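# Stand striped spool green-end-up on centred green cube

## Task

Put the green cube at the point midway between the two arms, stand the striped spool upright on top of it with its green end facing up, and finish with neither hand touching the cube or the spool.

## Robot and tools

Robot: two arms, left_arm and right_arm. left_arm carries a left hand and right_arm a right hand; the left hand is the mirror of the right. Each hand has sixteen finger motors. Calibrated bases in the scene frame: left_arm at (-0.031, +0.246, 0) m, right_arm at (+0.033, -0.305, 0) m, both facing almost straight along +x. A post is fixed to the floor behind the arms. On the left hand only, ring_pip cannot be commanded past +78.5 degrees (its physical stop is +108); any larger goal is treated as +78.5 and hand_goal will show that value.

Frame: everything uses the scene frame. Origin at table-top height, centred between the nominal bases; +z up, +x away from the robot over the table, +y toward left_arm. Camera left and right do not match the arm names.

A row is 48 numbers, each in [-1, 1], always for both arms: left_arm dx, dy, dz, rx, ry, rz; left hand's sixteen motor goals; left current_limit; left speed; then the same 24 for right_arm. Motor order per hand: index_mcp, index_abd, index_pip, index_dip, middle_mcp, middle_abd, middle_pip, middle_dip, ring_mcp, ring_abd, ring_pip, ring_dip, thumb_cmc, thumb_axl, thumb_mcp, thumb_ipl. Results list hand values in this same order.

Pose numbers are offsets, not poses: measured along scene axes from the arm's Hand target as it stood when the action or move began. 1.0 equals 0.6 m or 180 degrees. rx, ry, rz form one rotation vector, turning about the Hand target's position. Every row in an action, and every target in a move list, counts from that same start, not from the row before; sending the same offset in a new call moves the arm further. Six zeros leave the arm with nothing new. A translation longer than 1.0 is scaled down along its direction.

Hand numbers are absolute goals: each hinge goal sits proportionally between its two stops, so 0 is a real goal, not "keep". To leave a hand unchanged, send back its hand_goal, hand_current_limit and hand_speed. Brackets (degrees at +1, at -1; value when straight): finger _mcp (-18, +128; +0.75), _abd (-60, +60; 0.00), _pip (-29, +108; +0.58), _dip (-21, +117; +0.70); thumb_cmc (-20, +120; +0.71), thumb_axl (-27, +140; +0.68), thumb_mcp (-69, +109; +0.23), thumb_ipl (-77, +108; +0.17). Moving toward -1 curls fingers toward the palm and swings the thumb in front of it. current_limit maps -1..+1 to 0..550 mA (floor 11 mA); very low values may not lift a finger. speed sets goal-tracking rate as (speed+1)/2 of 8.5 rad/s. Initial values: current_limit +0.4, speed -0.6; they persist until changed.

Hand point geometry (right hand's own axes; left hand flips x): +z along straight fingers, +y out of the palm face, +x across the palm away from the thumb. Palm face at y = -0.063 m; straight fingertips reach about 0.140 m beyond the knuckles at z = -0.017. A rigid mast near the wrist on the palm side can strike objects.

execute_actions(actions, cameras): actions is a list of actions; each action is a table of up to 15 rows, one per 1/30 s step; fewer rows means the final row is held to step 15. Images return only for an empty actions list or when cameras names them.

move(target, speed, blend, blocking, cameras): target is one 48-number row or a list of up to 15 rows, all offsets from the Hand targets at the move's start. Paths are straight, end together, and are capped at 10 s total. speed is m/s per arm path, 0.002 to 4.3, default 0.25 (turns limited to twice that in rad/s); one value or one per target. blend, in metres, rounds corners of a list; 0 stops at each. blocking=false returns after about 0.5 s while the motion continues. Moves do not avoid obstacles or the other arm. Result adds a move: line (done, off_target, moving, held, fault) plus any limits (paced, held).

wait(seconds 0 to 3600), stop() to brake a running move, zoom_image(camera, region [x0,y0,x1,y1], at most 504x504 pixels) on cam_high, cam_low, cam_left_wrist or cam_right_wrist, read_manual(section "licences"), finished_scene(scene 1) which is final.

Results: end_effector_position in metres and end_effector_quat_wxyz, Hand target (next offsets count from it), joint positions, velocities and torques, hand_goal, hand_measured, hand_current_ma, hand_state (moving, goal, blocked, overload), temperatures. Hands often settle a few cm short of or below the target, especially right_arm, whose elbow sags under load; re-send or aim higher. Orientation commands are clipped to 40 degrees from the current one each step.

Avoid: dropping or releasing moving parts, knocking anything off the table, fast contacts, pressing far past a contact, hitting the post, arm-to-arm or hand-to-hand contact (including gripping the other hand's fingers). Motors held at 495 mA or more for 5 s shut down; motors at 100 °C drop the arm (MOTOR HOT warns at 85 °C). Loose objects may be nudged by outside pushes, so check cameras before finishing.

Each tool is called after "Call:" in YAML: its name, and indented under it one key for each argument.

## Session

Call:
execute_actions:
  actions: []

Scene clock: 0.00 s.
left_arm: end_effector_position=(+0.5236, +0.3022, +0.2775) hand_goal=(+0.754, +0.000, +0.576, +0.696, +0.754, +0.000, +0.576, +0.696, +0.754, +0.000, +0.576, +0.696, +0.714, +0.678, +0.226, +0.168) hand_measured=(+0.7535, -0.0008, +0.5770, +0.6958, +0.7535, -0.0008, +0.5757, +0.6958, +0.7535, +0.0007, +0.5770, +0.6958, +0.7142, +0.6767, +0.2252, +0.1681) hand_current_ma=(+2, +4, +8, -4, -15, -7, +18, +4, -3, +1, +11, -15, +7, +2, -7, -1) hand_state=(goal, goal, goal, goal, goal, goal, goal, goal, goal, goal, goal, goal, goal, goal, goal, goal) hand_current_limit=0.40 hand_speed=-0.60 end_effector_quat_wxyz=(+0.243, +0.464, +0.789, +0.321) | right_arm: end_effector_position=(+0.3770, -0.0332, +0.3155) hand_goal=(+0.754, +0.000, +0.576, +0.696, +0.754, +0.000, +0.576, +0.696, +0.754, +0.000, +0.576, +0.696, +0.714, +0.678, +0.226, +0.168) hand_measured=(+0.7535, -0.0008, +0.5770, +0.6958, +0.7535, -0.0008, +0.5770, +0.6958, +0.7535, -0.0008, +0.5770, +0.6958, +0.7142, +0.6777, +0.2252, +0.1681) hand_current_ma=(-6, +6, +8, +1, -4, -9, +6, -2, +4, -4, -7, +2, -3, +0, -8, -7) hand_state=(goal, goal, goal, goal, goal, goal, goal, goal, goal, goal, goal, goal, goal, goal, goal, goal) hand_current_limit=0.40 hand_speed=-0.60 end_effector_quat_wxyz=(+0.269, -0.368, +0.723, +0.519)
Joint positions: left_arm=[-0.089 1.305 0.968 -0.471 -0.359 -0.468] | right_arm=[0.202 1.374 0.98 -0.598 -1.182 -1.905]
Joint velocities: within noise
Joint torques (N m): no reading
Motor temperatures (°C): left_arm=[25 24 21 21 24 19] | right_arm=[27 20 26 22 23 21]
Heat: left arm: hottest waist 25 °C; right arm: hottest waist 27 °C.
Hand target: left_arm +0.5300, +0.3015, +0.2942; +0.257, +0.459, +0.785, +0.327 | right_arm +0.3811, -0.0323, +0.3222; +0.277, -0.373, +0.720, +0.516

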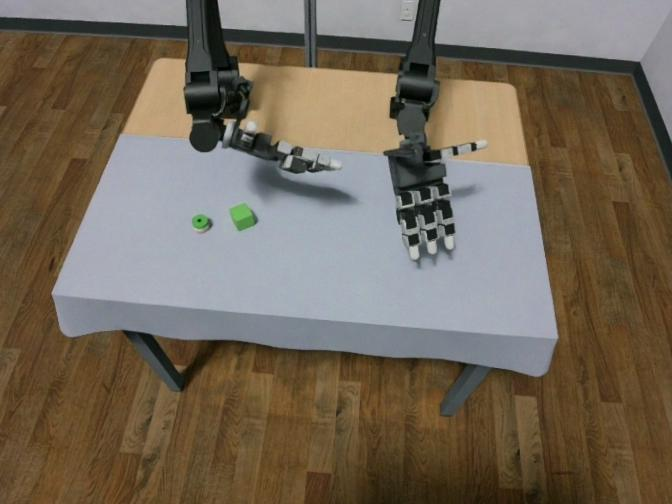

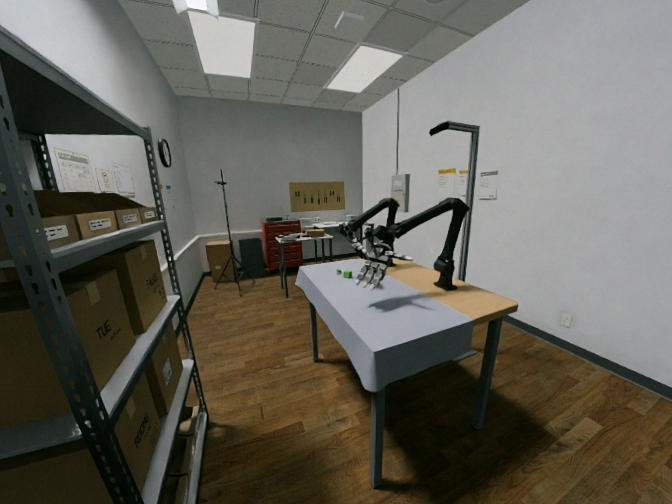

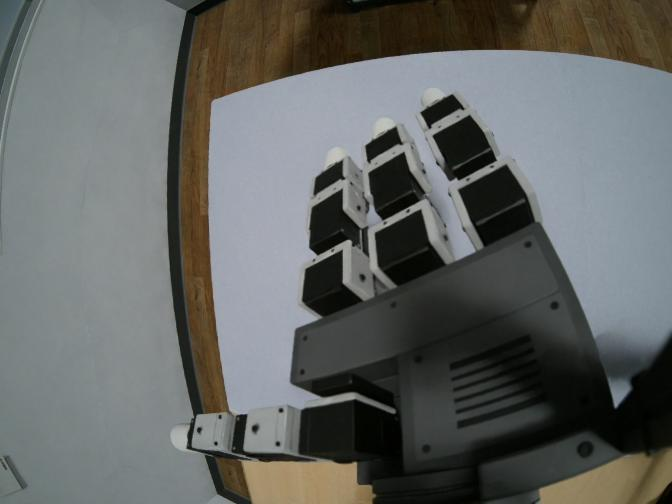

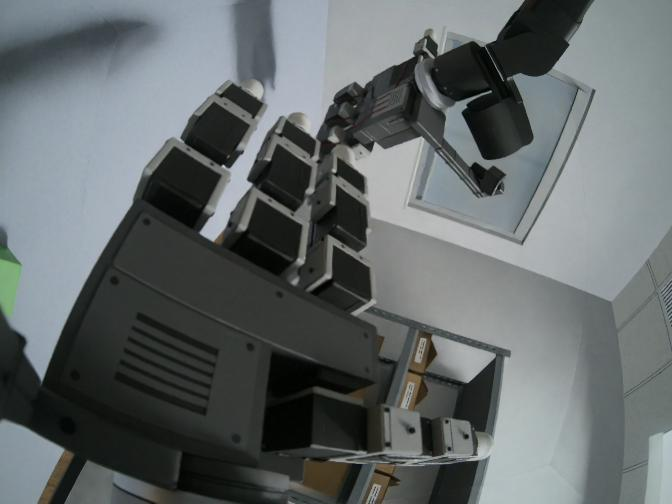

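Call:
zoom_image:
  camera: "cam_high"
  region: [150, 160, 350, 270]

Call:
zoom_image:
  camera: "cam_high"
  region: [150, 0, 500, 260]

Call:
zoom_image:
  camera: "cam_low"
  region: [290, 180, 530, 360]

Scaled by 2.520 from the camera's image (finer frame: 960x720).

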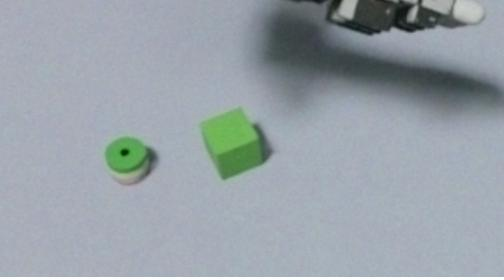

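Scaled by 1.440 from the camera's image (finer frame: 960x720).

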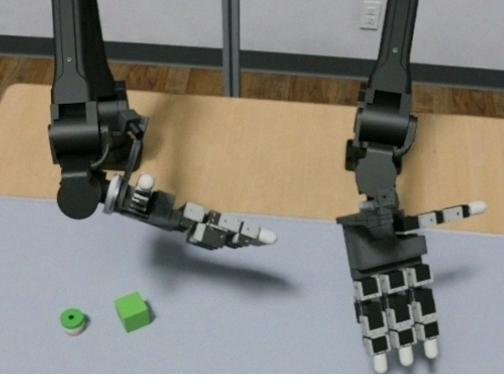

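Scaled by 2.100 from the camera's image (finer frame: 960x720).

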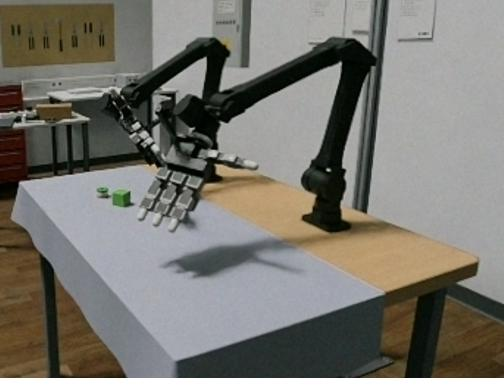

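Call:
move:
  target: [0,0,0,0,0,0, 0.754,0,0.576,0.696,0.754,0,0.576,0.696,0.754,0,0.576,0.696,0.714,0.678,0.226,0.168,0.4,-0.6, 0.065,-0.196,0.096,-0.0257,0.687,-0.306, 0.89,0,-0.737,0.696,0.89,0,-0.737,0.696,0.753,0,-0.883,-0.754,-0.657,0.677,0.225,0.059,0.4,-0.6]
  speed: 0.3
  cameras: ["cam_high","cam_right_wrist"]

Scene clock: 124.57 s.
left_arm: end_effector_position=(+0.5236, +0.3022, +0.2775) hand_goal=(+0.754, +0.000, +0.576, +0.696, +0.754, +0.000, +0.576, +0.696, +0.754, +0.000, +0.576, +0.696, +0.714, +0.678, +0.226, +0.168) hand_measured=(+0.7691, +0.0007, +0.5770, +0.6958, +0.7679, -0.0008, +0.5757, +0.6958, +0.7691, -0.0008, +0.5770, +0.6958, +0.7293, +0.6777, +0.2232, +0.1672) hand_current_ma=(+10, +1, +14, +4, -4, +14, +3, -9, -14, +11, +7, +5, +9, -5, -3, +8) hand_state=(goal, goal, goal, goal, goal, goal, goal, goal, goal, goal, goal, goal, goal, goal, goal, goal) hand_current_limit=0.40 hand_speed=-0.60 end_effector_quat_wxyz=(+0.243, +0.464, +0.789, +0.321) | right_arm: end_effector_position=(+0.4119, -0.1456, +0.3671) hand_goal=(+0.890, +0.000, -0.736, +0.696, +0.890, +0.000, -0.736, +0.696, +0.754, +0.000, -0.882, -0.754, -0.656, +0.678, +0.226, +0.060) hand_measured=(+0.9006, +0.0051, -0.7280, +0.6958, +0.8994, +0.0065, -0.7280, +0.6958, +0.7607, +0.0051, -0.8794, -0.7554, -0.6459, +0.6767, +0.2262, +0.0585) hand_current_ma=(+5, +4, +10, -11, +4, -5, +15, -1, +6, -1, -12, +5, +0, +4, -10, -5) hand_state=(goal, goal, goal, goal, goal, goal, goal, goal, goal, goal, goal, goal, goal, goal, goal, goal) hand_current_limit=0.40 hand_speed=-0.60 end_effector_quat_wxyz=(-0.328, +0.554, +0.665, +0.380)
Joint positions: left_arm=[-0.089 1.305 0.968 -0.471 -0.359 -0.468] | right_arm=[0.031 1.101 1.195 -1.623 -1.05 -0.115]
Joint torques (N m): left_arm=[0.56 -11.81 14.34 1.94 -0.42 0.11] | right_arm=[-1.49 -4.78 11.56 0.02 -0.93 0.01]
Motor temperatures (°C): left_arm=[24 27 33 22 24 19] | right_arm=[27 22 34 22 25 21]
Heat: left arm: hottest elbow 33 °C; right arm: hottest elbow 34 °C.
Hand target: left_arm +0.5300, +0.3015, +0.2942; +0.257, +0.459, +0.785, +0.327 | right_arm +0.4201, -0.1499, +0.3798; -0.320, +0.557, +0.663, +0.384
Off the commanded pose: left_arm 0.018 m, 2 deg | right_arm 0.016 m, 1 deg.
move: off_target (right_arm)

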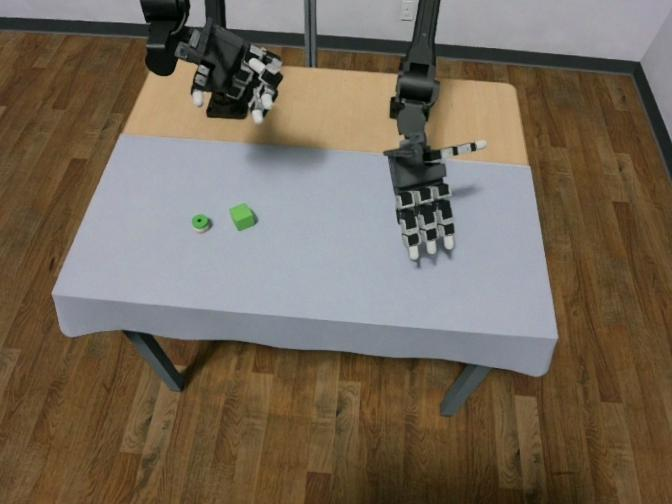

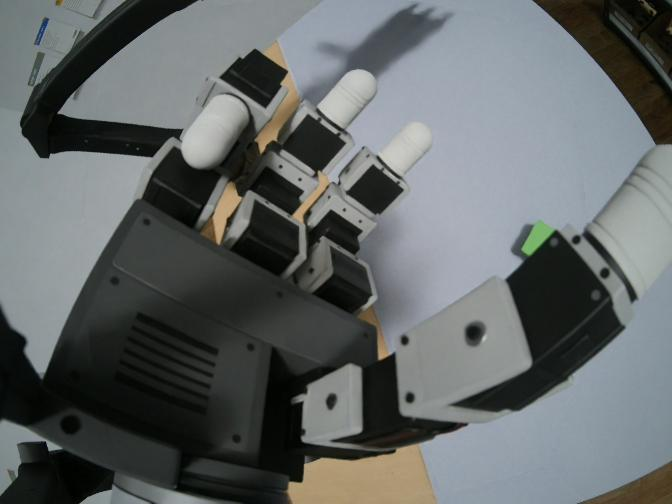

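Call:
move:
  target: [0,0,0,0,0,0, 0.754,0,0.576,0.696,0.754,0,0.576,0.696,0.754,0,0.576,0.696,0.714,0.678,0.226,0.168,0.4,-0.6, 0.083,-0.35,-0.267,0.001,0.4816,-0.2775, 0.89,0,-0.737,0.696,0.89,0,-0.737,0.696,0.753,0,-0.883,-0.754,-0.657,0.677,0.225,0.059,0.4,-0.6]
  speed: 0.25
  cameras: ["cam_high","cam_low","cam_right_wrist"]

Scene clock: 135.83 s.
left_arm: end_effector_position=(+0.5236, +0.3022, +0.2775) hand_goal=(+0.754, +0.000, +0.576, +0.696, +0.754, +0.000, +0.576, +0.696, +0.754, +0.000, +0.576, +0.696, +0.714, +0.678, +0.226, +0.168) hand_measured=(+0.7691, -0.0008, +0.5770, +0.6958, +0.7679, -0.0008, +0.5770, +0.6971, +0.7679, +0.0007, +0.5770, +0.6971, +0.7293, +0.6767, +0.2222, +0.1681) hand_current_ma=(+2, -9, +9, +3, -11, +9, +0, -4, -4, -4, +3, +4, +5, -6, +3, +7) hand_state=(goal, goal, goal, goal, goal, goal, goal, goal, goal, goal, goal, goal, goal, goal, goal, goal) hand_current_limit=0.40 hand_speed=-0.60 end_effector_quat_wxyz=(+0.243, +0.464, +0.789, +0.321) | right_arm: end_effector_position=(+0.4620, -0.3520, +0.2109) hand_goal=(+0.890, +0.000, -0.736, +0.696, +0.890, +0.000, -0.736, +0.696, +0.754, +0.000, -0.882, -0.754, -0.656, +0.678, +0.226, +0.060) hand_measured=(+0.8801, +0.0051, -0.7280, +0.6958, +0.8813, +0.0065, -0.7293, +0.6971, +0.7486, +0.0065, -0.8794, -0.7490, -0.6459, +0.6767, +0.2262, +0.0585) hand_current_ma=(-6, +7, +11, -7, -12, -2, +20, -1, +1, +1, -10, +2, +3, +9, -6, -6) hand_state=(goal, goal, goal, goal, goal, goal, goal, goal, goal, goal, goal, goal, goal, goal, goal, goal) hand_current_limit=0.40 hand_speed=-0.60 end_effector_quat_wxyz=(-0.468, +0.882, -0.029, +0.050)
Joint positions: left_arm=[-0.089 1.305 0.968 -0.471 -0.359 -0.468] | right_arm=[-0.331 1.59 1.44 -1.684 -0.956 1.178]
Joint torques (N m): left_arm=[0.38 -11.81 14.37 1.85 -0.41 0.12] | right_arm=[-1.49 -12.34 10.7 -0.68 -0.8 0.11]
Heat: left arm: hottest elbow 33 °C; right arm: hottest elbow 34 °C.
Hand target: left_arm +0.5300, +0.3015, +0.2942; +0.257, +0.459, +0.785, +0.327 | right_arm +0.4699, -0.3599, +0.2195; -0.500, +0.866, -0.001, +0.000
Off the commanded pose: left_arm 0.018 m, 2 deg | right_arm 0.014 m, 8 deg.
joint sent to its limit (right arm) — joint 4 (wrist pitch), lower limit. The joint targets are off in orientation, not in position.
move: off_target (right_arm)

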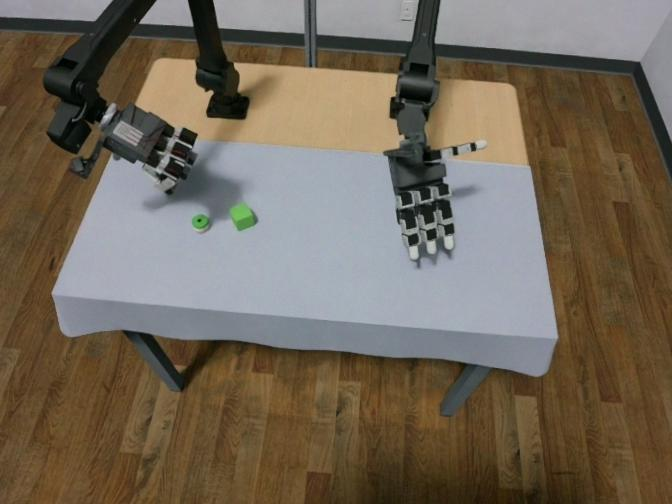

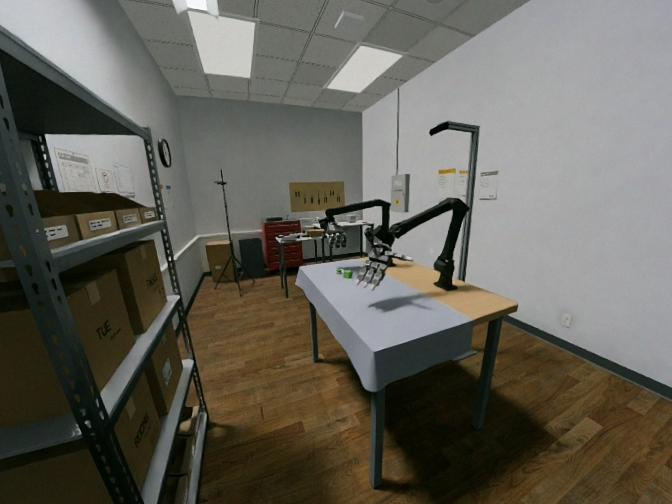

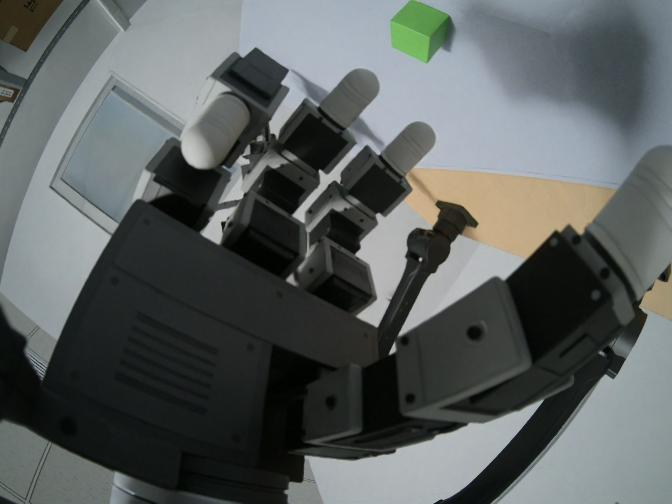

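Call:
zoom_image:
  camera: "cam_high"
  region: [182, 190, 272, 250]

Call:
zoom_image:
  camera: "cam_right_wrist"
  region: [340, 0, 500, 120]

Scaled by 5.600 from the camera's image (finer frame: 960x720).

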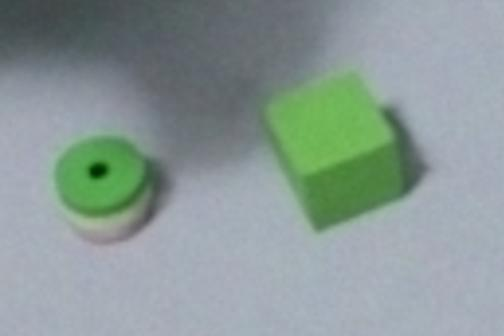

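Scaled by 3.150 from the camera's image (finer frame: 960x720).

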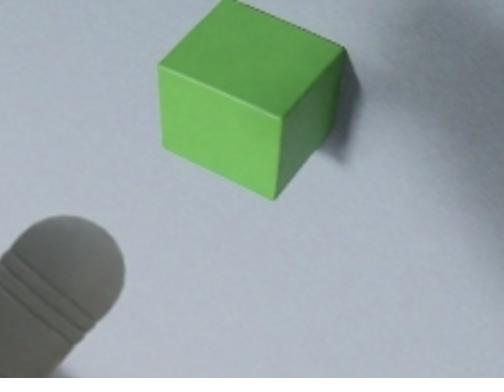

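Call:
move:
  target: [0,0,0,0,0,0, 0.754,0,0.576,0.696,0.754,0,0.576,0.696,0.754,0,0.576,0.696,0.714,0.678,0.226,0.168,0.4,-0.6, -0.0282,0.3465,-0.1408,0,0,0.139, 0.89,0,-0.737,0.696,0.89,0,-0.737,0.696,0.753,0,-0.883,-0.754,-0.657,0.677,0.225,0.059,0.4,-0.6]
  speed: 0.2
  cameras: ["cam_high","cam_right_wrist"]

Scene clock: 176.87 s.
left_arm: end_effector_position=(+0.5236, +0.3022, +0.2775) hand_goal=(+0.754, +0.000, +0.576, +0.696, +0.754, +0.000, +0.576, +0.696, +0.754, +0.000, +0.576, +0.696, +0.714, +0.678, +0.226, +0.168) hand_measured=(+0.7691, +0.0007, +0.5770, +0.6958, +0.7667, -0.0008, +0.5757, +0.6971, +0.7679, +0.0007, +0.5770, +0.6958, +0.7293, +0.6767, +0.2232, +0.1681) hand_current_ma=(+2, -3, +2, +0, -4, +12, +6, -5, -8, +4, -5, -2, +4, -5, -1, +4) hand_state=(goal, goal, goal, goal, goal, goal, goal, goal, goal, goal, goal, goal, goal, goal, goal, goal) hand_current_limit=0.40 hand_speed=-0.60 end_effector_quat_wxyz=(+0.243, +0.464, +0.789, +0.321) | right_arm: end_effector_position=(+0.4466, -0.1533, +0.1328) hand_goal=(+0.890, +0.000, -0.736, +0.696, +0.890, +0.000, -0.736, +0.696, +0.754, +0.000, -0.882, -0.754, -0.656, +0.678, +0.226, +0.060) hand_measured=(+0.8801, +0.0065, -0.7293, +0.6958, +0.8813, +0.0065, -0.7280, +0.6958, +0.7486, +0.0051, -0.8794, -0.7490, -0.6496, +0.6777, +0.2262, +0.0595) hand_current_ma=(-10, +3, +12, -1, -9, -4, +10, -7, +3, +0, -7, +0, -4, +8, -4, -7) hand_state=(goal, goal, goal, goal, goal, goal, goal, goal, goal, goal, goal, goal, goal, goal, goal, goal) hand_current_limit=0.40 hand_speed=-0.60 end_effector_quat_wxyz=(-0.485, +0.848, +0.182, -0.108)
Joint positions: left_arm=[-0.089 1.305 0.968 -0.471 -0.359 -0.468] | right_arm=[0.125 1.755 1.407 -1.684 -0.97 1.036]
Joint torques (N m): left_arm=[0.5 -11.93 14.37 1.89 -0.39 0.1] | right_arm=[-0.91 -14.21 8.69 -1.03 -0.97 -0.03]
Heat: left arm: hottest elbow 34 °C; right arm: hottest elbow 36 °C.
Hand target: left_arm +0.5300, +0.3015, +0.2942; +0.257, +0.459, +0.785, +0.327 | right_arm +0.4530, -0.1521, +0.1350; -0.488, +0.846, +0.187, -0.108
Off the commanded pose: left_arm 0.018 m, 2 deg | right_arm 0.007 m, 1 deg.
joint sent to its limit (right arm) — joint 4 (wrist pitch), lower limit. The joint targets still meet the commanded pose.
move: done

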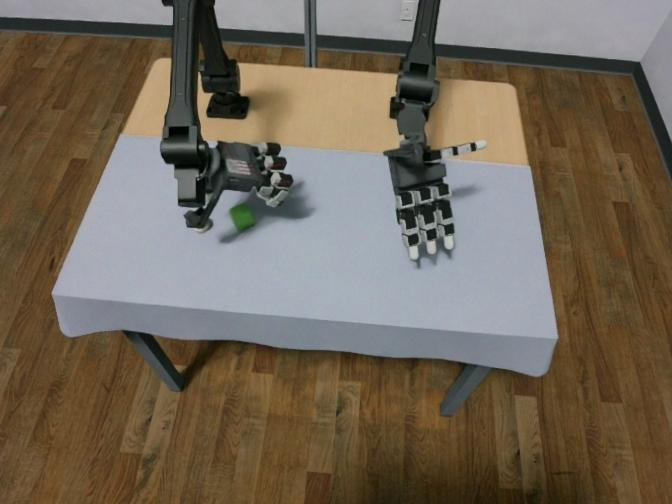

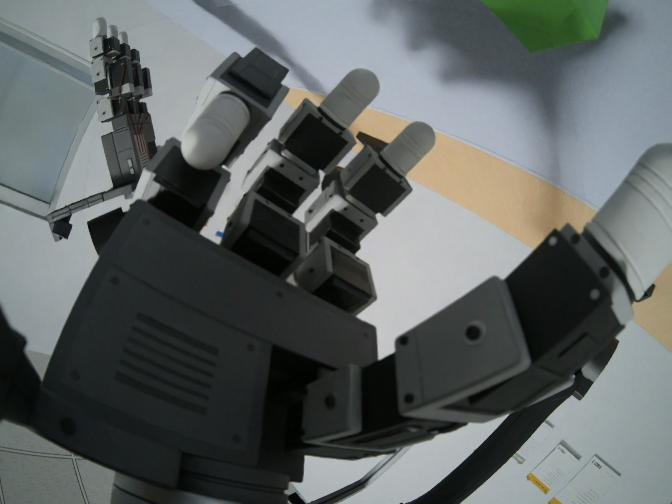

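Call:
zoom_image:
  camera: "cam_right_wrist"
  region: [440, 0, 640, 120]

Scaled by 2.520 from the camera's image (finer frame: 960x720).

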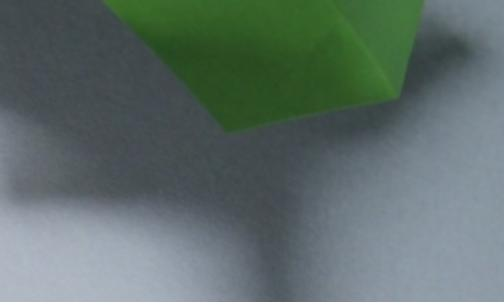

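Call:
move:
  target: [0,0,0,0,0,0, 0.754,0,0.576,0.696,0.754,0,0.576,0.696,0.754,0,0.576,0.696,0.714,0.678,0.226,0.168,0.4,-0.6, 0.02,0.0285,-0.0883,0,0,0.033, 0.89,0,-0.737,0.696,0.89,0,-0.737,0.696,0.753,0,-0.883,-0.754,-0.52,0.677,0.225,0.059,0.4,-0.6]
  speed: 0.12
  cameras: ["cam_high","cam_low","cam_right_wrist"]

Scene clock: 200.60 s.
left_arm: end_effector_position=(+0.5236, +0.3022, +0.2775) hand_goal=(+0.754, +0.000, +0.576, +0.696, +0.754, +0.000, +0.576, +0.696, +0.754, +0.000, +0.576, +0.696, +0.714, +0.678, +0.226, +0.168) hand_measured=(+0.7691, -0.0008, +0.5770, +0.6958, +0.7679, -0.0008, +0.5770, +0.6958, +0.7679, -0.0008, +0.5770, +0.6958, +0.7293, +0.6777, +0.2222, +0.1672) hand_current_ma=(+12, -2, +9, -7, -17, +12, +11, -10, +6, -3, +9, +2, +19, +14, +1, -5) hand_state=(goal, goal, goal, goal, goal, goal, goal, goal, goal, goal, goal, goal, goal, goal, goal, goal) hand_current_limit=0.40 hand_speed=-0.60 end_effector_quat_wxyz=(+0.243, +0.464, +0.789, +0.321) | right_arm: end_effector_position=(+0.4542, -0.1401, +0.0783) hand_goal=(+0.890, +0.000, -0.736, +0.696, +0.890, +0.000, -0.736, +0.696, +0.754, +0.000, -0.882, -0.754, -0.520, +0.678, +0.226, +0.060) hand_measured=(+0.8801, +0.0051, -0.7280, +0.6958, +0.8813, +0.0065, -0.7293, +0.6958, +0.7474, +0.0065, -0.8794, -0.7490, -0.5215, +0.6777, +0.2252, +0.0585) hand_current_ma=(-13, +5, +8, -3, -9, -8, +15, -3, -2, +0, -7, +11, -10, +7, -10, -5) hand_state=(goal, goal, goal, goal, goal, goal, goal, goal, goal, goal, goal, goal, goal, goal, goal, goal) hand_current_limit=0.40 hand_speed=-0.60 end_effector_quat_wxyz=(-0.484, +0.836, +0.217, -0.143)
Joint positions: left_arm=[-0.089 1.305 0.968 -0.471 -0.359 -0.468] | right_arm=[0.157 1.889 1.428 -1.684 -0.946 0.93]
Joint torques (N m): left_arm=[0.56 -11.69 14.32 1.83 -0.42 0.11] | right_arm=[-0.09 -15.79 8.94 -0.92 -0.65 -0.02]
Heat: left arm: hottest elbow 34 °C; right arm: hottest elbow 35 °C.
Hand target: left_arm +0.5300, +0.3015, +0.2942; +0.257, +0.459, +0.785, +0.327 | right_arm +0.4649, -0.1349, +0.0821; -0.482, +0.835, +0.231, -0.134
Off the commanded pose: left_arm 0.018 m, 2 deg | right_arm 0.013 m, 2 deg.
move: off_target (right_arm)

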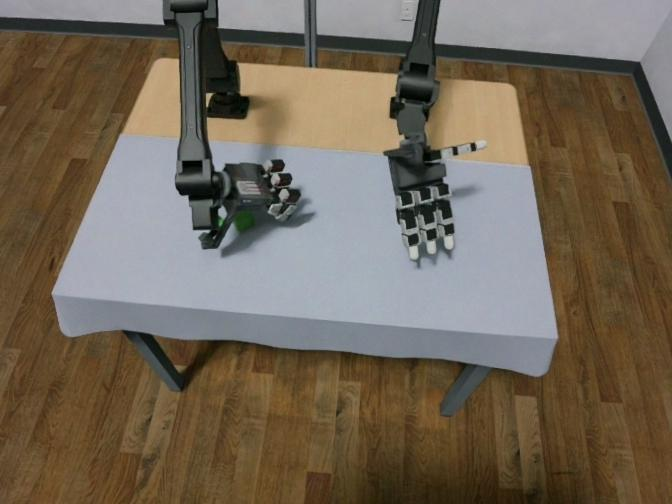

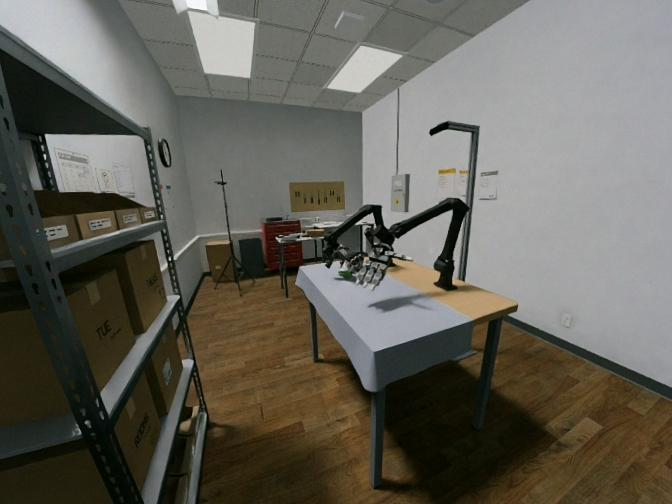

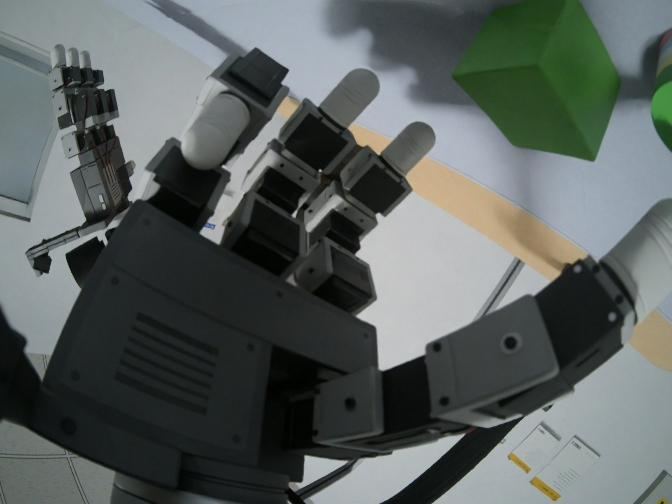

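Call:
zoom_image:
  camera: "cam_right_wrist"
  region: [432, 0, 672, 180]

Scaled by 2.100 from the camera's image (finer frame: 960x720).

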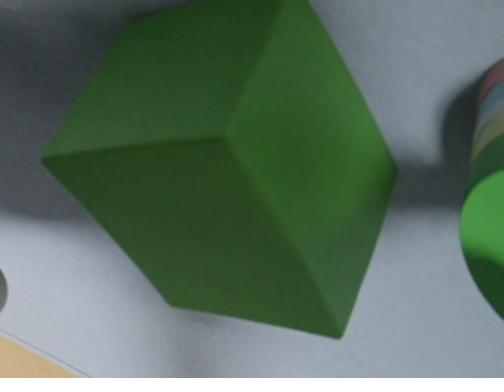

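Call:
move:
  target: [0,0,0,0,0,0, 0.754,0,0.576,0.696,0.754,0,0.576,0.696,0.754,0,0.576,0.696,0.714,0.678,0.226,0.168,0.4,-0.6, 0.0072,0.004,-0.0713,0,0,0, 0.89,0,-0.737,0.696,0.89,0,-0.737,0.696,0.753,0,-0.883,-0.754,-0.52,0.677,0.225,0.059,0.4,-0.6]
  speed: 0.08
  cameras: ["cam_high","cam_right_wrist"]

Scene clock: 217.67 s.
left_arm: end_effector_position=(+0.5236, +0.3022, +0.2775) hand_goal=(+0.754, +0.000, +0.576, +0.696, +0.754, +0.000, +0.576, +0.696, +0.754, +0.000, +0.576, +0.696, +0.714, +0.678, +0.226, +0.168) hand_measured=(+0.7691, +0.0007, +0.5770, +0.6971, +0.7667, -0.0008, +0.5770, +0.6958, +0.7679, +0.0007, +0.5770, +0.6958, +0.7305, +0.6767, +0.2232, +0.1681) hand_current_ma=(+11, +2, +10, +3, -8, +11, +7, -3, -3, -3, +8, +1, +6, -4, -3, -1) hand_state=(goal, goal, goal, goal, goal, goal, goal, goal, goal, goal, goal, goal, goal, goal, goal, goal) hand_current_limit=0.40 hand_speed=-0.60 end_effector_quat_wxyz=(+0.243, +0.464, +0.789, +0.321) | right_arm: end_effector_position=(+0.4674, -0.1370, +0.0485) hand_goal=(+0.890, +0.000, -0.736, +0.696, +0.890, +0.000, -0.736, +0.696, +0.754, +0.000, -0.882, -0.754, -0.520, +0.678, +0.226, +0.060) hand_measured=(+0.8789, +0.0051, -0.7293, +0.6958, +0.8801, +0.0065, -0.7280, +0.6971, +0.7474, +0.0065, -0.8794, -0.7490, -0.5203, +0.6746, +0.2371, +0.0643) hand_current_ma=(-11, +8, +8, -6, -9, -2, +16, -4, -3, +2, -4, -2, -9, +7, +4, -5) hand_state=(goal, goal, goal, goal, goal, goal, goal, goal, goal, goal, goal, goal, goal, goal, goal, goal) hand_current_limit=0.40 hand_speed=-0.60 end_effector_quat_wxyz=(-0.483, +0.836, +0.225, -0.132)
Joint positions: left_arm=[-0.089 1.305 0.968 -0.471 -0.359 -0.468] | right_arm=[0.159 1.94 1.428 -1.607 -0.946 0.929]
Joint torques (N m): left_arm=[0.44 -11.58 14.41 1.84 -0.43 0.12] | right_arm=[0.09 -15.27 6.57 -0.32 -0.71 0.01]
Heat: left arm: hottest elbow 34 °C; right arm: hottest elbow 34 °C.
Hand target: left_arm +0.5300, +0.3015, +0.2942; +0.257, +0.459, +0.785, +0.327 | right_arm +0.4693, -0.1325, +0.0393; -0.482, +0.835, +0.231, -0.134
Off the commanded pose: left_arm 0.018 m, 2 deg | right_arm 0.010 m, 1 deg.
move: done

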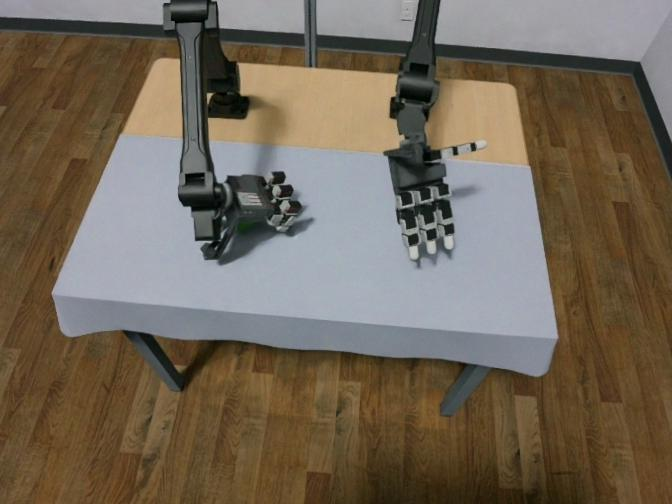

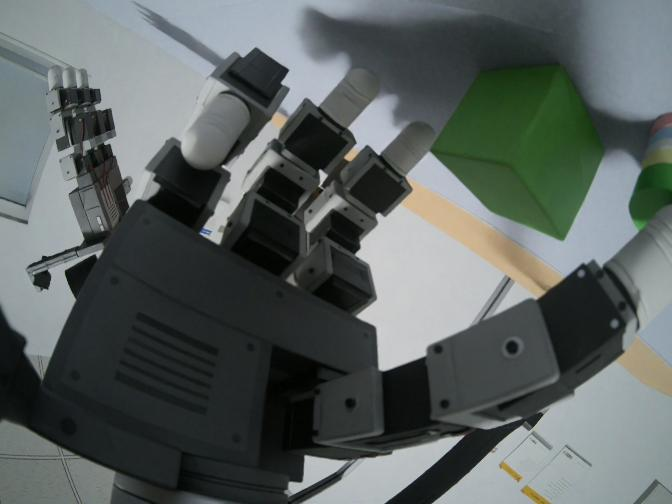

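Call:
zoom_image:
  camera: "cam_right_wrist"
  region: [432, 60, 672, 330]

Call:
zoom_image:
  camera: "cam_high"
  region: [170, 160, 320, 280]

Scaled by 1.867 from the camera's image (finer frame: 960x720).

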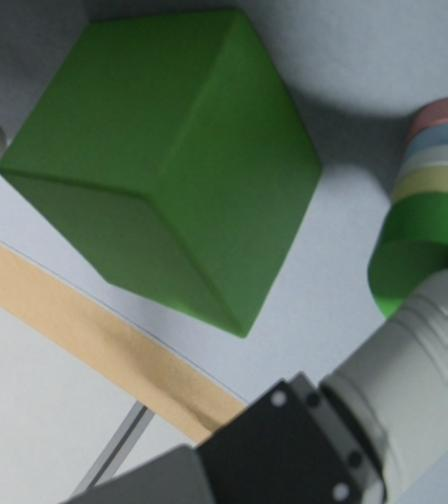

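Scaled by 3.360 from the camera's image (finer frame: 960x720).

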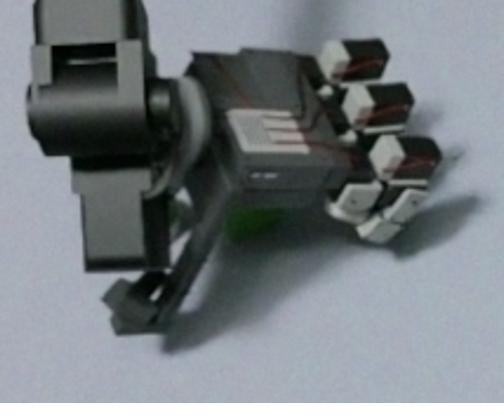

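Call:
move:
  target:
    - [0,0,0,0,0,0, 0.754,0,0.576,0.696,0.754,0,0.576,0.696,0.754,0,0.576,0.696,0.714,0.678,0.226,0.168,0.4,-0.6, 0,0,0.0667,0,0,0, 0.89,0,-0.737,0.696,0.89,0,-0.737,0.696,0.753,0,-0.883,-0.754,-0.52,0.677,0.225,0.059,0.4,-0.6]
    - [0,0,0,0,0,0, 0.754,0,0.576,0.696,0.754,0,0.576,0.696,0.754,0,0.576,0.696,0.714,0.678,0.226,0.168,0.4,-0.6, 0,0,0.0667,0,0,0, 0.89,0,-0.737,0.696,0.89,0,-0.737,0.696,0.753,0,-0.883,-0.754,-0.52,0.677,0.112,0.059,0.4,-0.6]
  speed: 0.08
  cameras: ["cam_high","cam_right_wrist"]

Scene clock: 232.33 s.
left_arm: end_effector_position=(+0.5236, +0.3022, +0.2775) hand_goal=(+0.754, +0.000, +0.576, +0.696, +0.754, +0.000, +0.576, +0.696, +0.754, +0.000, +0.576, +0.696, +0.714, +0.678, +0.226, +0.168) hand_measured=(+0.7691, +0.0007, +0.5770, +0.6958, +0.7679, -0.0008, +0.5757, +0.6958, +0.7679, -0.0008, +0.5757, +0.6958, +0.7293, +0.6777, +0.2222, +0.1672) hand_current_ma=(+0, +0, +4, -6, +3, +5, +8, -9, -5, -1, +4, -4, +8, -2, +9, +6) hand_state=(goal, goal, goal, goal, goal, goal, goal, goal, goal, goal, goal, goal, goal, goal, goal, goal) hand_current_limit=0.40 hand_speed=-0.60 end_effector_quat_wxyz=(+0.243, +0.464, +0.789, +0.321) | right_arm: end_effector_position=(+0.4614, -0.1379, +0.0666) hand_goal=(+0.890, +0.000, -0.736, +0.696, +0.890, +0.000, -0.736, +0.696, +0.754, +0.000, -0.882, -0.754, -0.520, +0.678, +0.112, +0.060) hand_measured=(+0.8789, +0.0051, -0.7293, +0.6958, +0.8801, +0.0065, -0.7293, +0.6958, +0.7462, +0.0065, -0.8794, -0.7490, -0.5228, +0.6746, +0.1084, +0.0595) hand_current_ma=(-6, +2, +12, -4, -13, -7, +8, -9, +4, +2, -10, +10, -7, +0, -12, -10) hand_state=(goal, goal, goal, goal, goal, goal, goal, goal, goal, goal, goal, goal, goal, goal, goal, goal) hand_current_limit=0.40 hand_speed=-0.60 end_effector_quat_wxyz=(-0.484, +0.835, +0.218, -0.143)
Joint positions: left_arm=[-0.089 1.305 0.968 -0.471 -0.359 -0.468] | right_arm=[0.16 1.92 1.442 -1.666 -0.946 0.929]
Joint torques (N m): left_arm=[0.67 -11.58 14.34 1.92 -0.4 0.11] | right_arm=[0.09 -17.73 8.73 -1.35 -0.72 0.03]
Heat: left arm: hottest elbow 34 °C; right arm: hottest elbow 33 °C.
Hand target: left_arm +0.5300, +0.3015, +0.2942; +0.257, +0.459, +0.785, +0.327 | right_arm +0.4693, -0.1324, +0.0794; -0.482, +0.835, +0.231, -0.134
Off the commanded pose: left_arm 0.018 m, 2 deg | right_arm 0.016 m, 2 deg.
move: off_target (right_arm); target 2's new numbers were sent with right_arm's hand 0.016 m and 2 deg from that target

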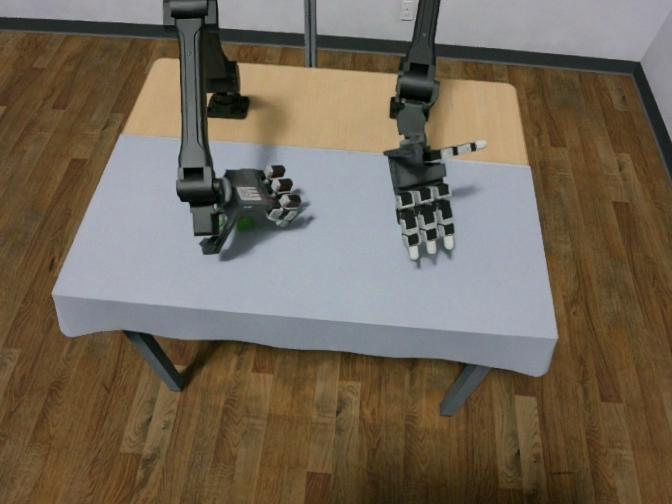

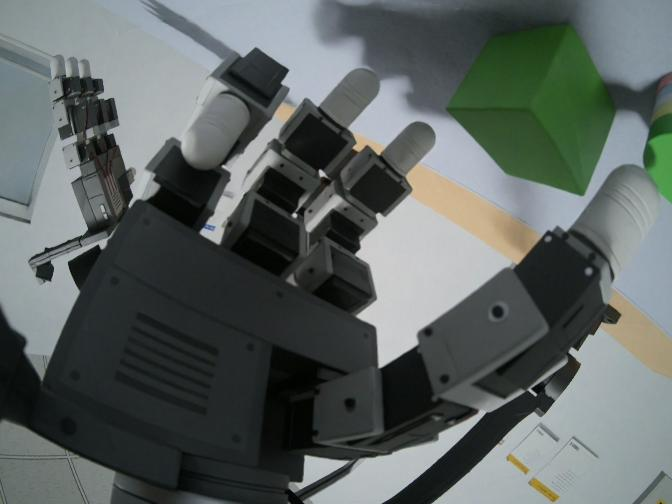

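Call:
zoom_image:
  camera: "cam_right_wrist"
  region: [432, 0, 672, 240]

Scaled by 2.100 from the camera's image (finer frame: 960x720).

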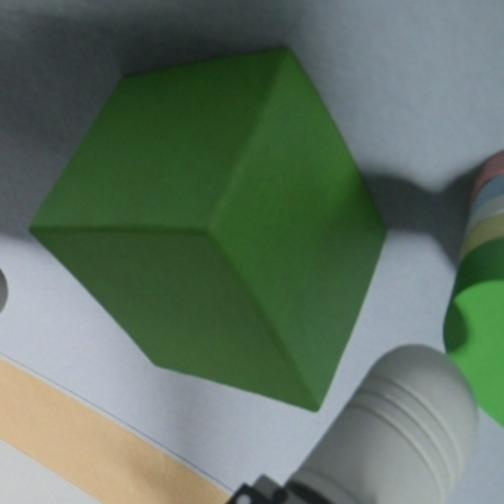

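Call:
zoom_image:
  camera: "cam_high"
  region: [190, 190, 280, 250]

Scaled by 5.600 from the camera's image (finer frame: 960x720).

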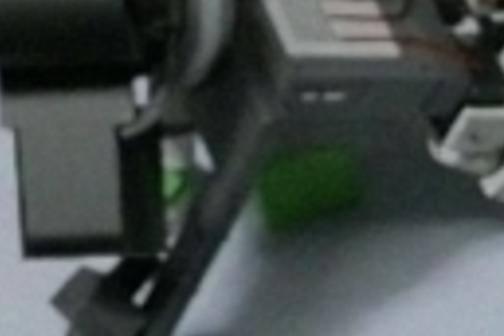

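Call:
move:
  target:
    - [0,0,0,0,0,0, 0.754,0,0.576,0.696,0.754,0,0.576,0.696,0.754,0,0.576,0.696,0.714,0.678,0.226,0.168,0.4,-0.6, 0,0,0.1333,0,0,0, 0.89,0,-0.737,0.696,0.89,0,-0.737,0.696,0.753,0,-0.883,-0.754,-0.52,0.677,0.112,0.059,0.4,-0.6]
    - [0,0,0,0,0,0, 0.754,0,0.576,0.696,0.754,0,0.576,0.696,0.754,0,0.576,0.696,0.714,0.678,0.226,0.168,0.4,-0.6, 0.001,-0.4127,0.2177,0,0,-0.1, 0.89,0,-0.737,0.696,0.89,0,-0.737,0.696,0.753,0,-0.883,-0.754,-0.52,0.677,0.112,0.059,0.4,-0.6]
  speed: 0.2
  blend: 0.03
  cameras: ["cam_high","cam_right_wrist"]

Scene clock: 271.47 s.
left_arm: end_effector_position=(+0.5236, +0.3022, +0.2775) hand_goal=(+0.754, +0.000, +0.576, +0.696, +0.754, +0.000, +0.576, +0.696, +0.754, +0.000, +0.576, +0.696, +0.714, +0.678, +0.226, +0.168) hand_measured=(+0.7691, -0.0008, +0.5770, +0.6958, +0.7679, +0.0007, +0.5770, +0.6958, +0.7679, +0.0007, +0.5757, +0.6958, +0.7293, +0.6777, +0.2232, +0.1681) hand_current_ma=(+9, +0, +7, -5, -5, +2, +13, -13, +2, +8, +8, -7, +10, -16, +7, +9) hand_state=(goal, goal, goal, goal, goal, goal, goal, goal, goal, goal, goal, goal, goal, goal, goal, goal) hand_current_limit=0.40 hand_speed=-0.60 end_effector_quat_wxyz=(+0.243, +0.464, +0.789, +0.321) | right_arm: end_effector_position=(+0.4643, -0.3779, +0.1935) hand_goal=(+0.890, +0.000, -0.736, +0.696, +0.890, +0.000, -0.736, +0.696, +0.754, +0.000, -0.882, -0.754, -0.520, +0.678, +0.112, +0.060) hand_measured=(+0.8789, +0.0051, -0.7280, +0.6971, +0.8801, +0.0065, -0.7293, +0.6958, +0.7474, +0.0065, -0.8794, -0.7490, -0.5178, +0.6756, +0.1084, +0.0585) hand_current_ma=(-11, +8, +16, -12, -12, -6, +16, -4, +1, -1, -5, +5, -9, +0, -7, -6) hand_state=(goal, goal, goal, goal, goal, goal, goal, goal, goal, goal, goal, goal, goal, goal, goal, goal) hand_current_limit=0.40 hand_speed=-0.60 end_effector_quat_wxyz=(-0.420, +0.906, +0.031, +0.052)
Joint positions: left_arm=[-0.089 1.305 0.968 -0.471 -0.359 -0.468] | right_arm=[-0.343 1.605 1.438 -1.684 -0.84 1.045]
Joint torques (N m): left_arm=[0.21 -11.75 14.34 1.85 -0.39 0.12] | right_arm=[-0.56 -14.74 10.09 -0.77 -0.67 0.05]
Heat: left arm: hottest elbow 35 °C; right arm: hottest elbow 32 °C.
Hand target: left_arm +0.5300, +0.3015, +0.2942; +0.257, +0.459, +0.785, +0.327 | right_arm +0.4698, -0.3800, +0.2098; -0.497, +0.860, +0.097, -0.057
Off the commanded pose: left_arm 0.018 m, 2 deg | right_arm 0.018 m, 18 deg.
joint sent to its limit (right arm) — joint 4 (wrist pitch), lower limit. The joint targets are off in orientation, not in position.
move: off_target (right_arm)

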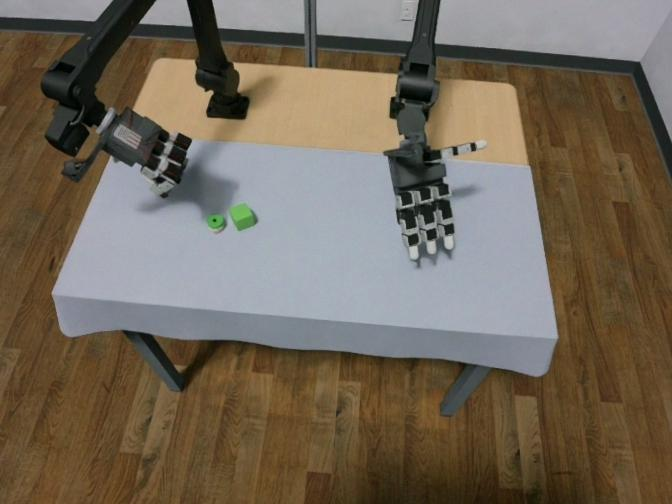

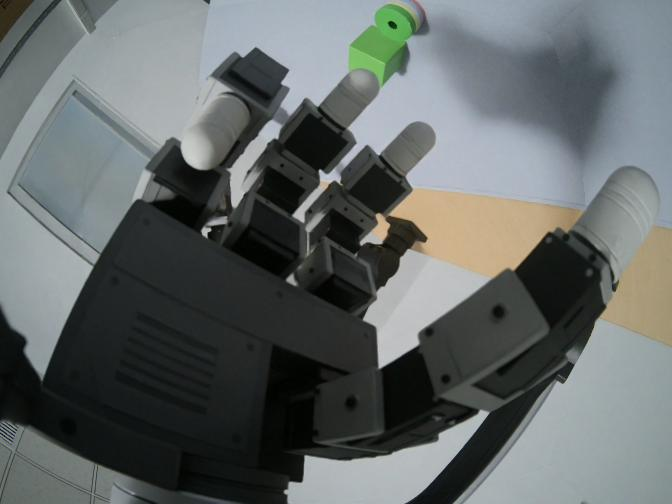

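Call:
zoom_image:
  camera: "cam_high"
  region: [182, 190, 272, 250]

Call:
zoom_image:
  camera: "cam_right_wrist"
  region: [330, 0, 450, 100]

Scaled by 5.600 from the camera's image (finer frame: 960x720).

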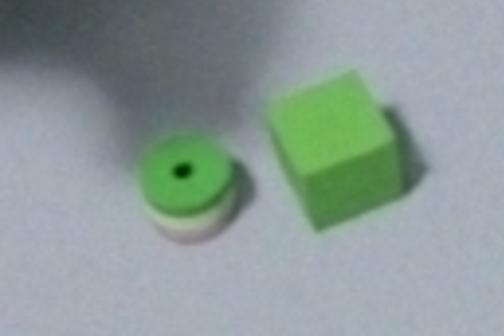

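Scaled by 4.200 from the camera's image (finer frame: 960x720).

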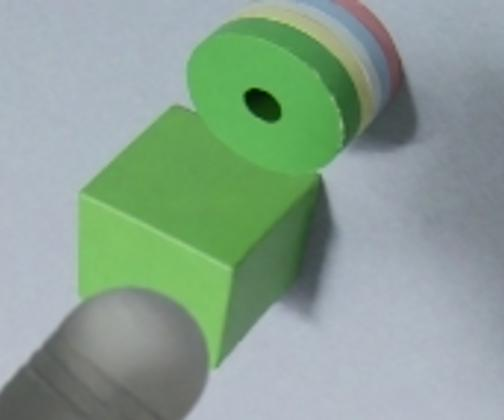

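Call:
move:
  target:
    - [0,0,0,0,0,0, 0.754,0,0.576,0.696,0.754,0,0.576,0.696,0.754,0,0.576,0.696,0.714,0.678,0.226,0.168,0.4,-0.6, 0.0025,0.4123,-0.0833,0,0,0.1, 0.89,0,-0.737,0.696,0.89,0,-0.737,0.696,0.753,0,-0.883,-0.754,-0.52,0.677,0.0,0.059,0.4,-0.6]
    - [0,0,0,0,0,0, 0.754,0,0.576,0.696,0.754,0,0.576,0.696,0.754,0,0.576,0.696,0.714,0.678,0.226,0.168,0.4,-0.6, 0.0025,0.4123,-0.1913,0,0,0.1, 0.89,0,-0.737,0.696,0.89,0,-0.737,0.696,0.753,0,-0.883,-0.754,-0.52,0.677,0.0,0.059,0.4,-0.6]
  speed: [0.2, 0.1]
  blend: 0.02
  cameras: ["cam_high","cam_right_wrist"]

Call:
zoom_image:
  camera: "cam_right_wrist"
  region: [432, 0, 672, 240]

Scene clock: 289.27 s.
left_arm: end_effector_position=(+0.5236, +0.3022, +0.2775) hand_goal=(+0.754, +0.000, +0.576, +0.696, +0.754, +0.000, +0.576, +0.696, +0.754, +0.000, +0.576, +0.696, +0.714, +0.678, +0.226, +0.168) hand_measured=(+0.7679, +0.0007, +0.5770, +0.6971, +0.7679, +0.0007, +0.5770, +0.6958, +0.7679, -0.0008, +0.5770, +0.6958, +0.7293, +0.6767, +0.2232, +0.1681) hand_current_ma=(+5, +0, -3, -8, -17, +19, +8, -8, -1, +4, -2, -5, +24, -15, +0, +3) hand_state=(goal, goal, goal, goal, goal, goal, goal, goal, goal, goal, goal, goal, goal, goal, goal, goal) hand_current_limit=0.40 hand_speed=-0.60 end_effector_quat_wxyz=(+0.243, +0.464, +0.789, +0.321) | right_arm: end_effector_position=(+0.4684, -0.1321, +0.0962) hand_goal=(+0.890, +0.000, -0.736, +0.696, +0.890, +0.000, -0.736, +0.696, +0.754, +0.000, -0.882, -0.754, -0.520, +0.678, +0.000, +0.060) hand_measured=(+0.8789, +0.0051, -0.7280, +0.6958, +0.8801, +0.0065, -0.7293, +0.6971, +0.7474, +0.0065, -0.8794, -0.7490, -0.5228, +0.6746, -0.0034, +0.0595) hand_current_ma=(-7, +8, +9, -1, -11, -10, +14, -2, +3, +9, -7, +0, -7, +4, -1, -4) hand_state=(goal, goal, goal, goal, goal, goal, goal, goal, goal, goal, goal, goal, goal, goal, goal, goal) hand_current_limit=0.40 hand_speed=-0.60 end_effector_quat_wxyz=(-0.477, +0.839, +0.229, -0.126)
Joint positions: left_arm=[-0.089 1.305 0.968 -0.471 -0.359 -0.468] | right_arm=[0.172 1.875 1.476 -1.684 -0.942 0.955]
Joint torques (N m): left_arm=[0.56 -12.1 14.38 1.78 -0.42 0.12] | right_arm=[-0.97 -15.74 7.66 -1.18 -0.91 -0.01]
Heat: left arm: hottest elbow 35 °C; right arm: hottest elbow 32 °C.
Hand target: left_arm +0.5300, +0.3015, +0.2942; +0.257, +0.459, +0.785, +0.327 | right_arm +0.4714, -0.1327, +0.0951; -0.482, +0.835, +0.231, -0.134
Off the commanded pose: left_arm 0.018 m, 2 deg | right_arm 0.003 m, 1 deg.
joint sent to its limit (right arm) — joint 4 (wrist pitch), lower limit. The joint targets still meet the commanded pose.
move: done

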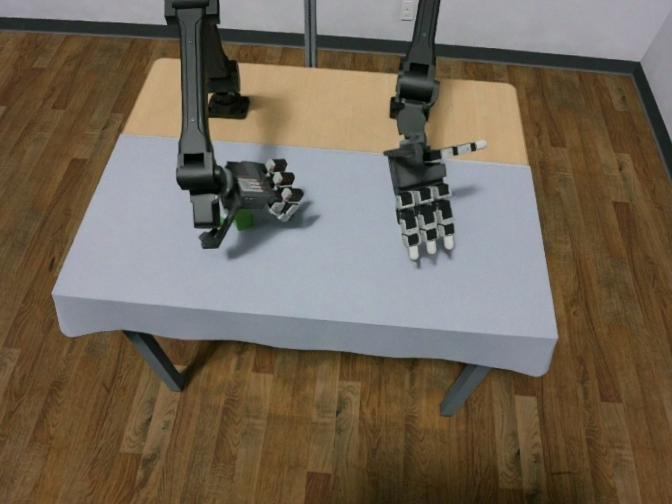

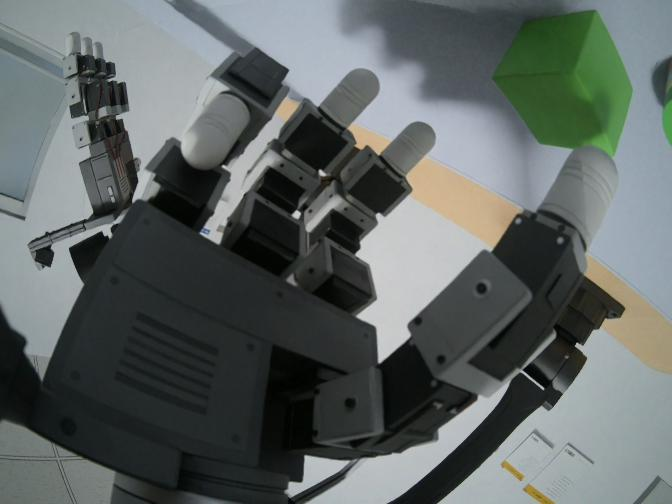

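Scaled by 2.100 from the camera's image (finer frame: 960x720).

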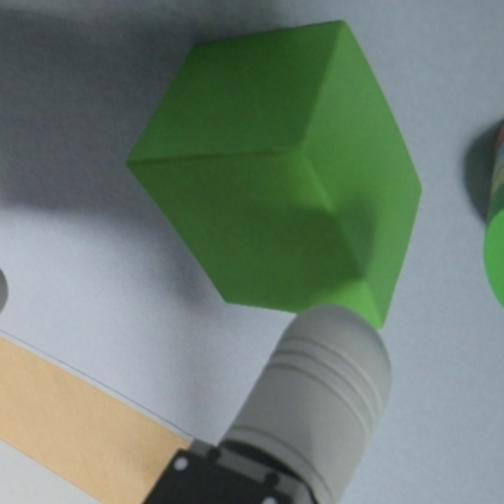

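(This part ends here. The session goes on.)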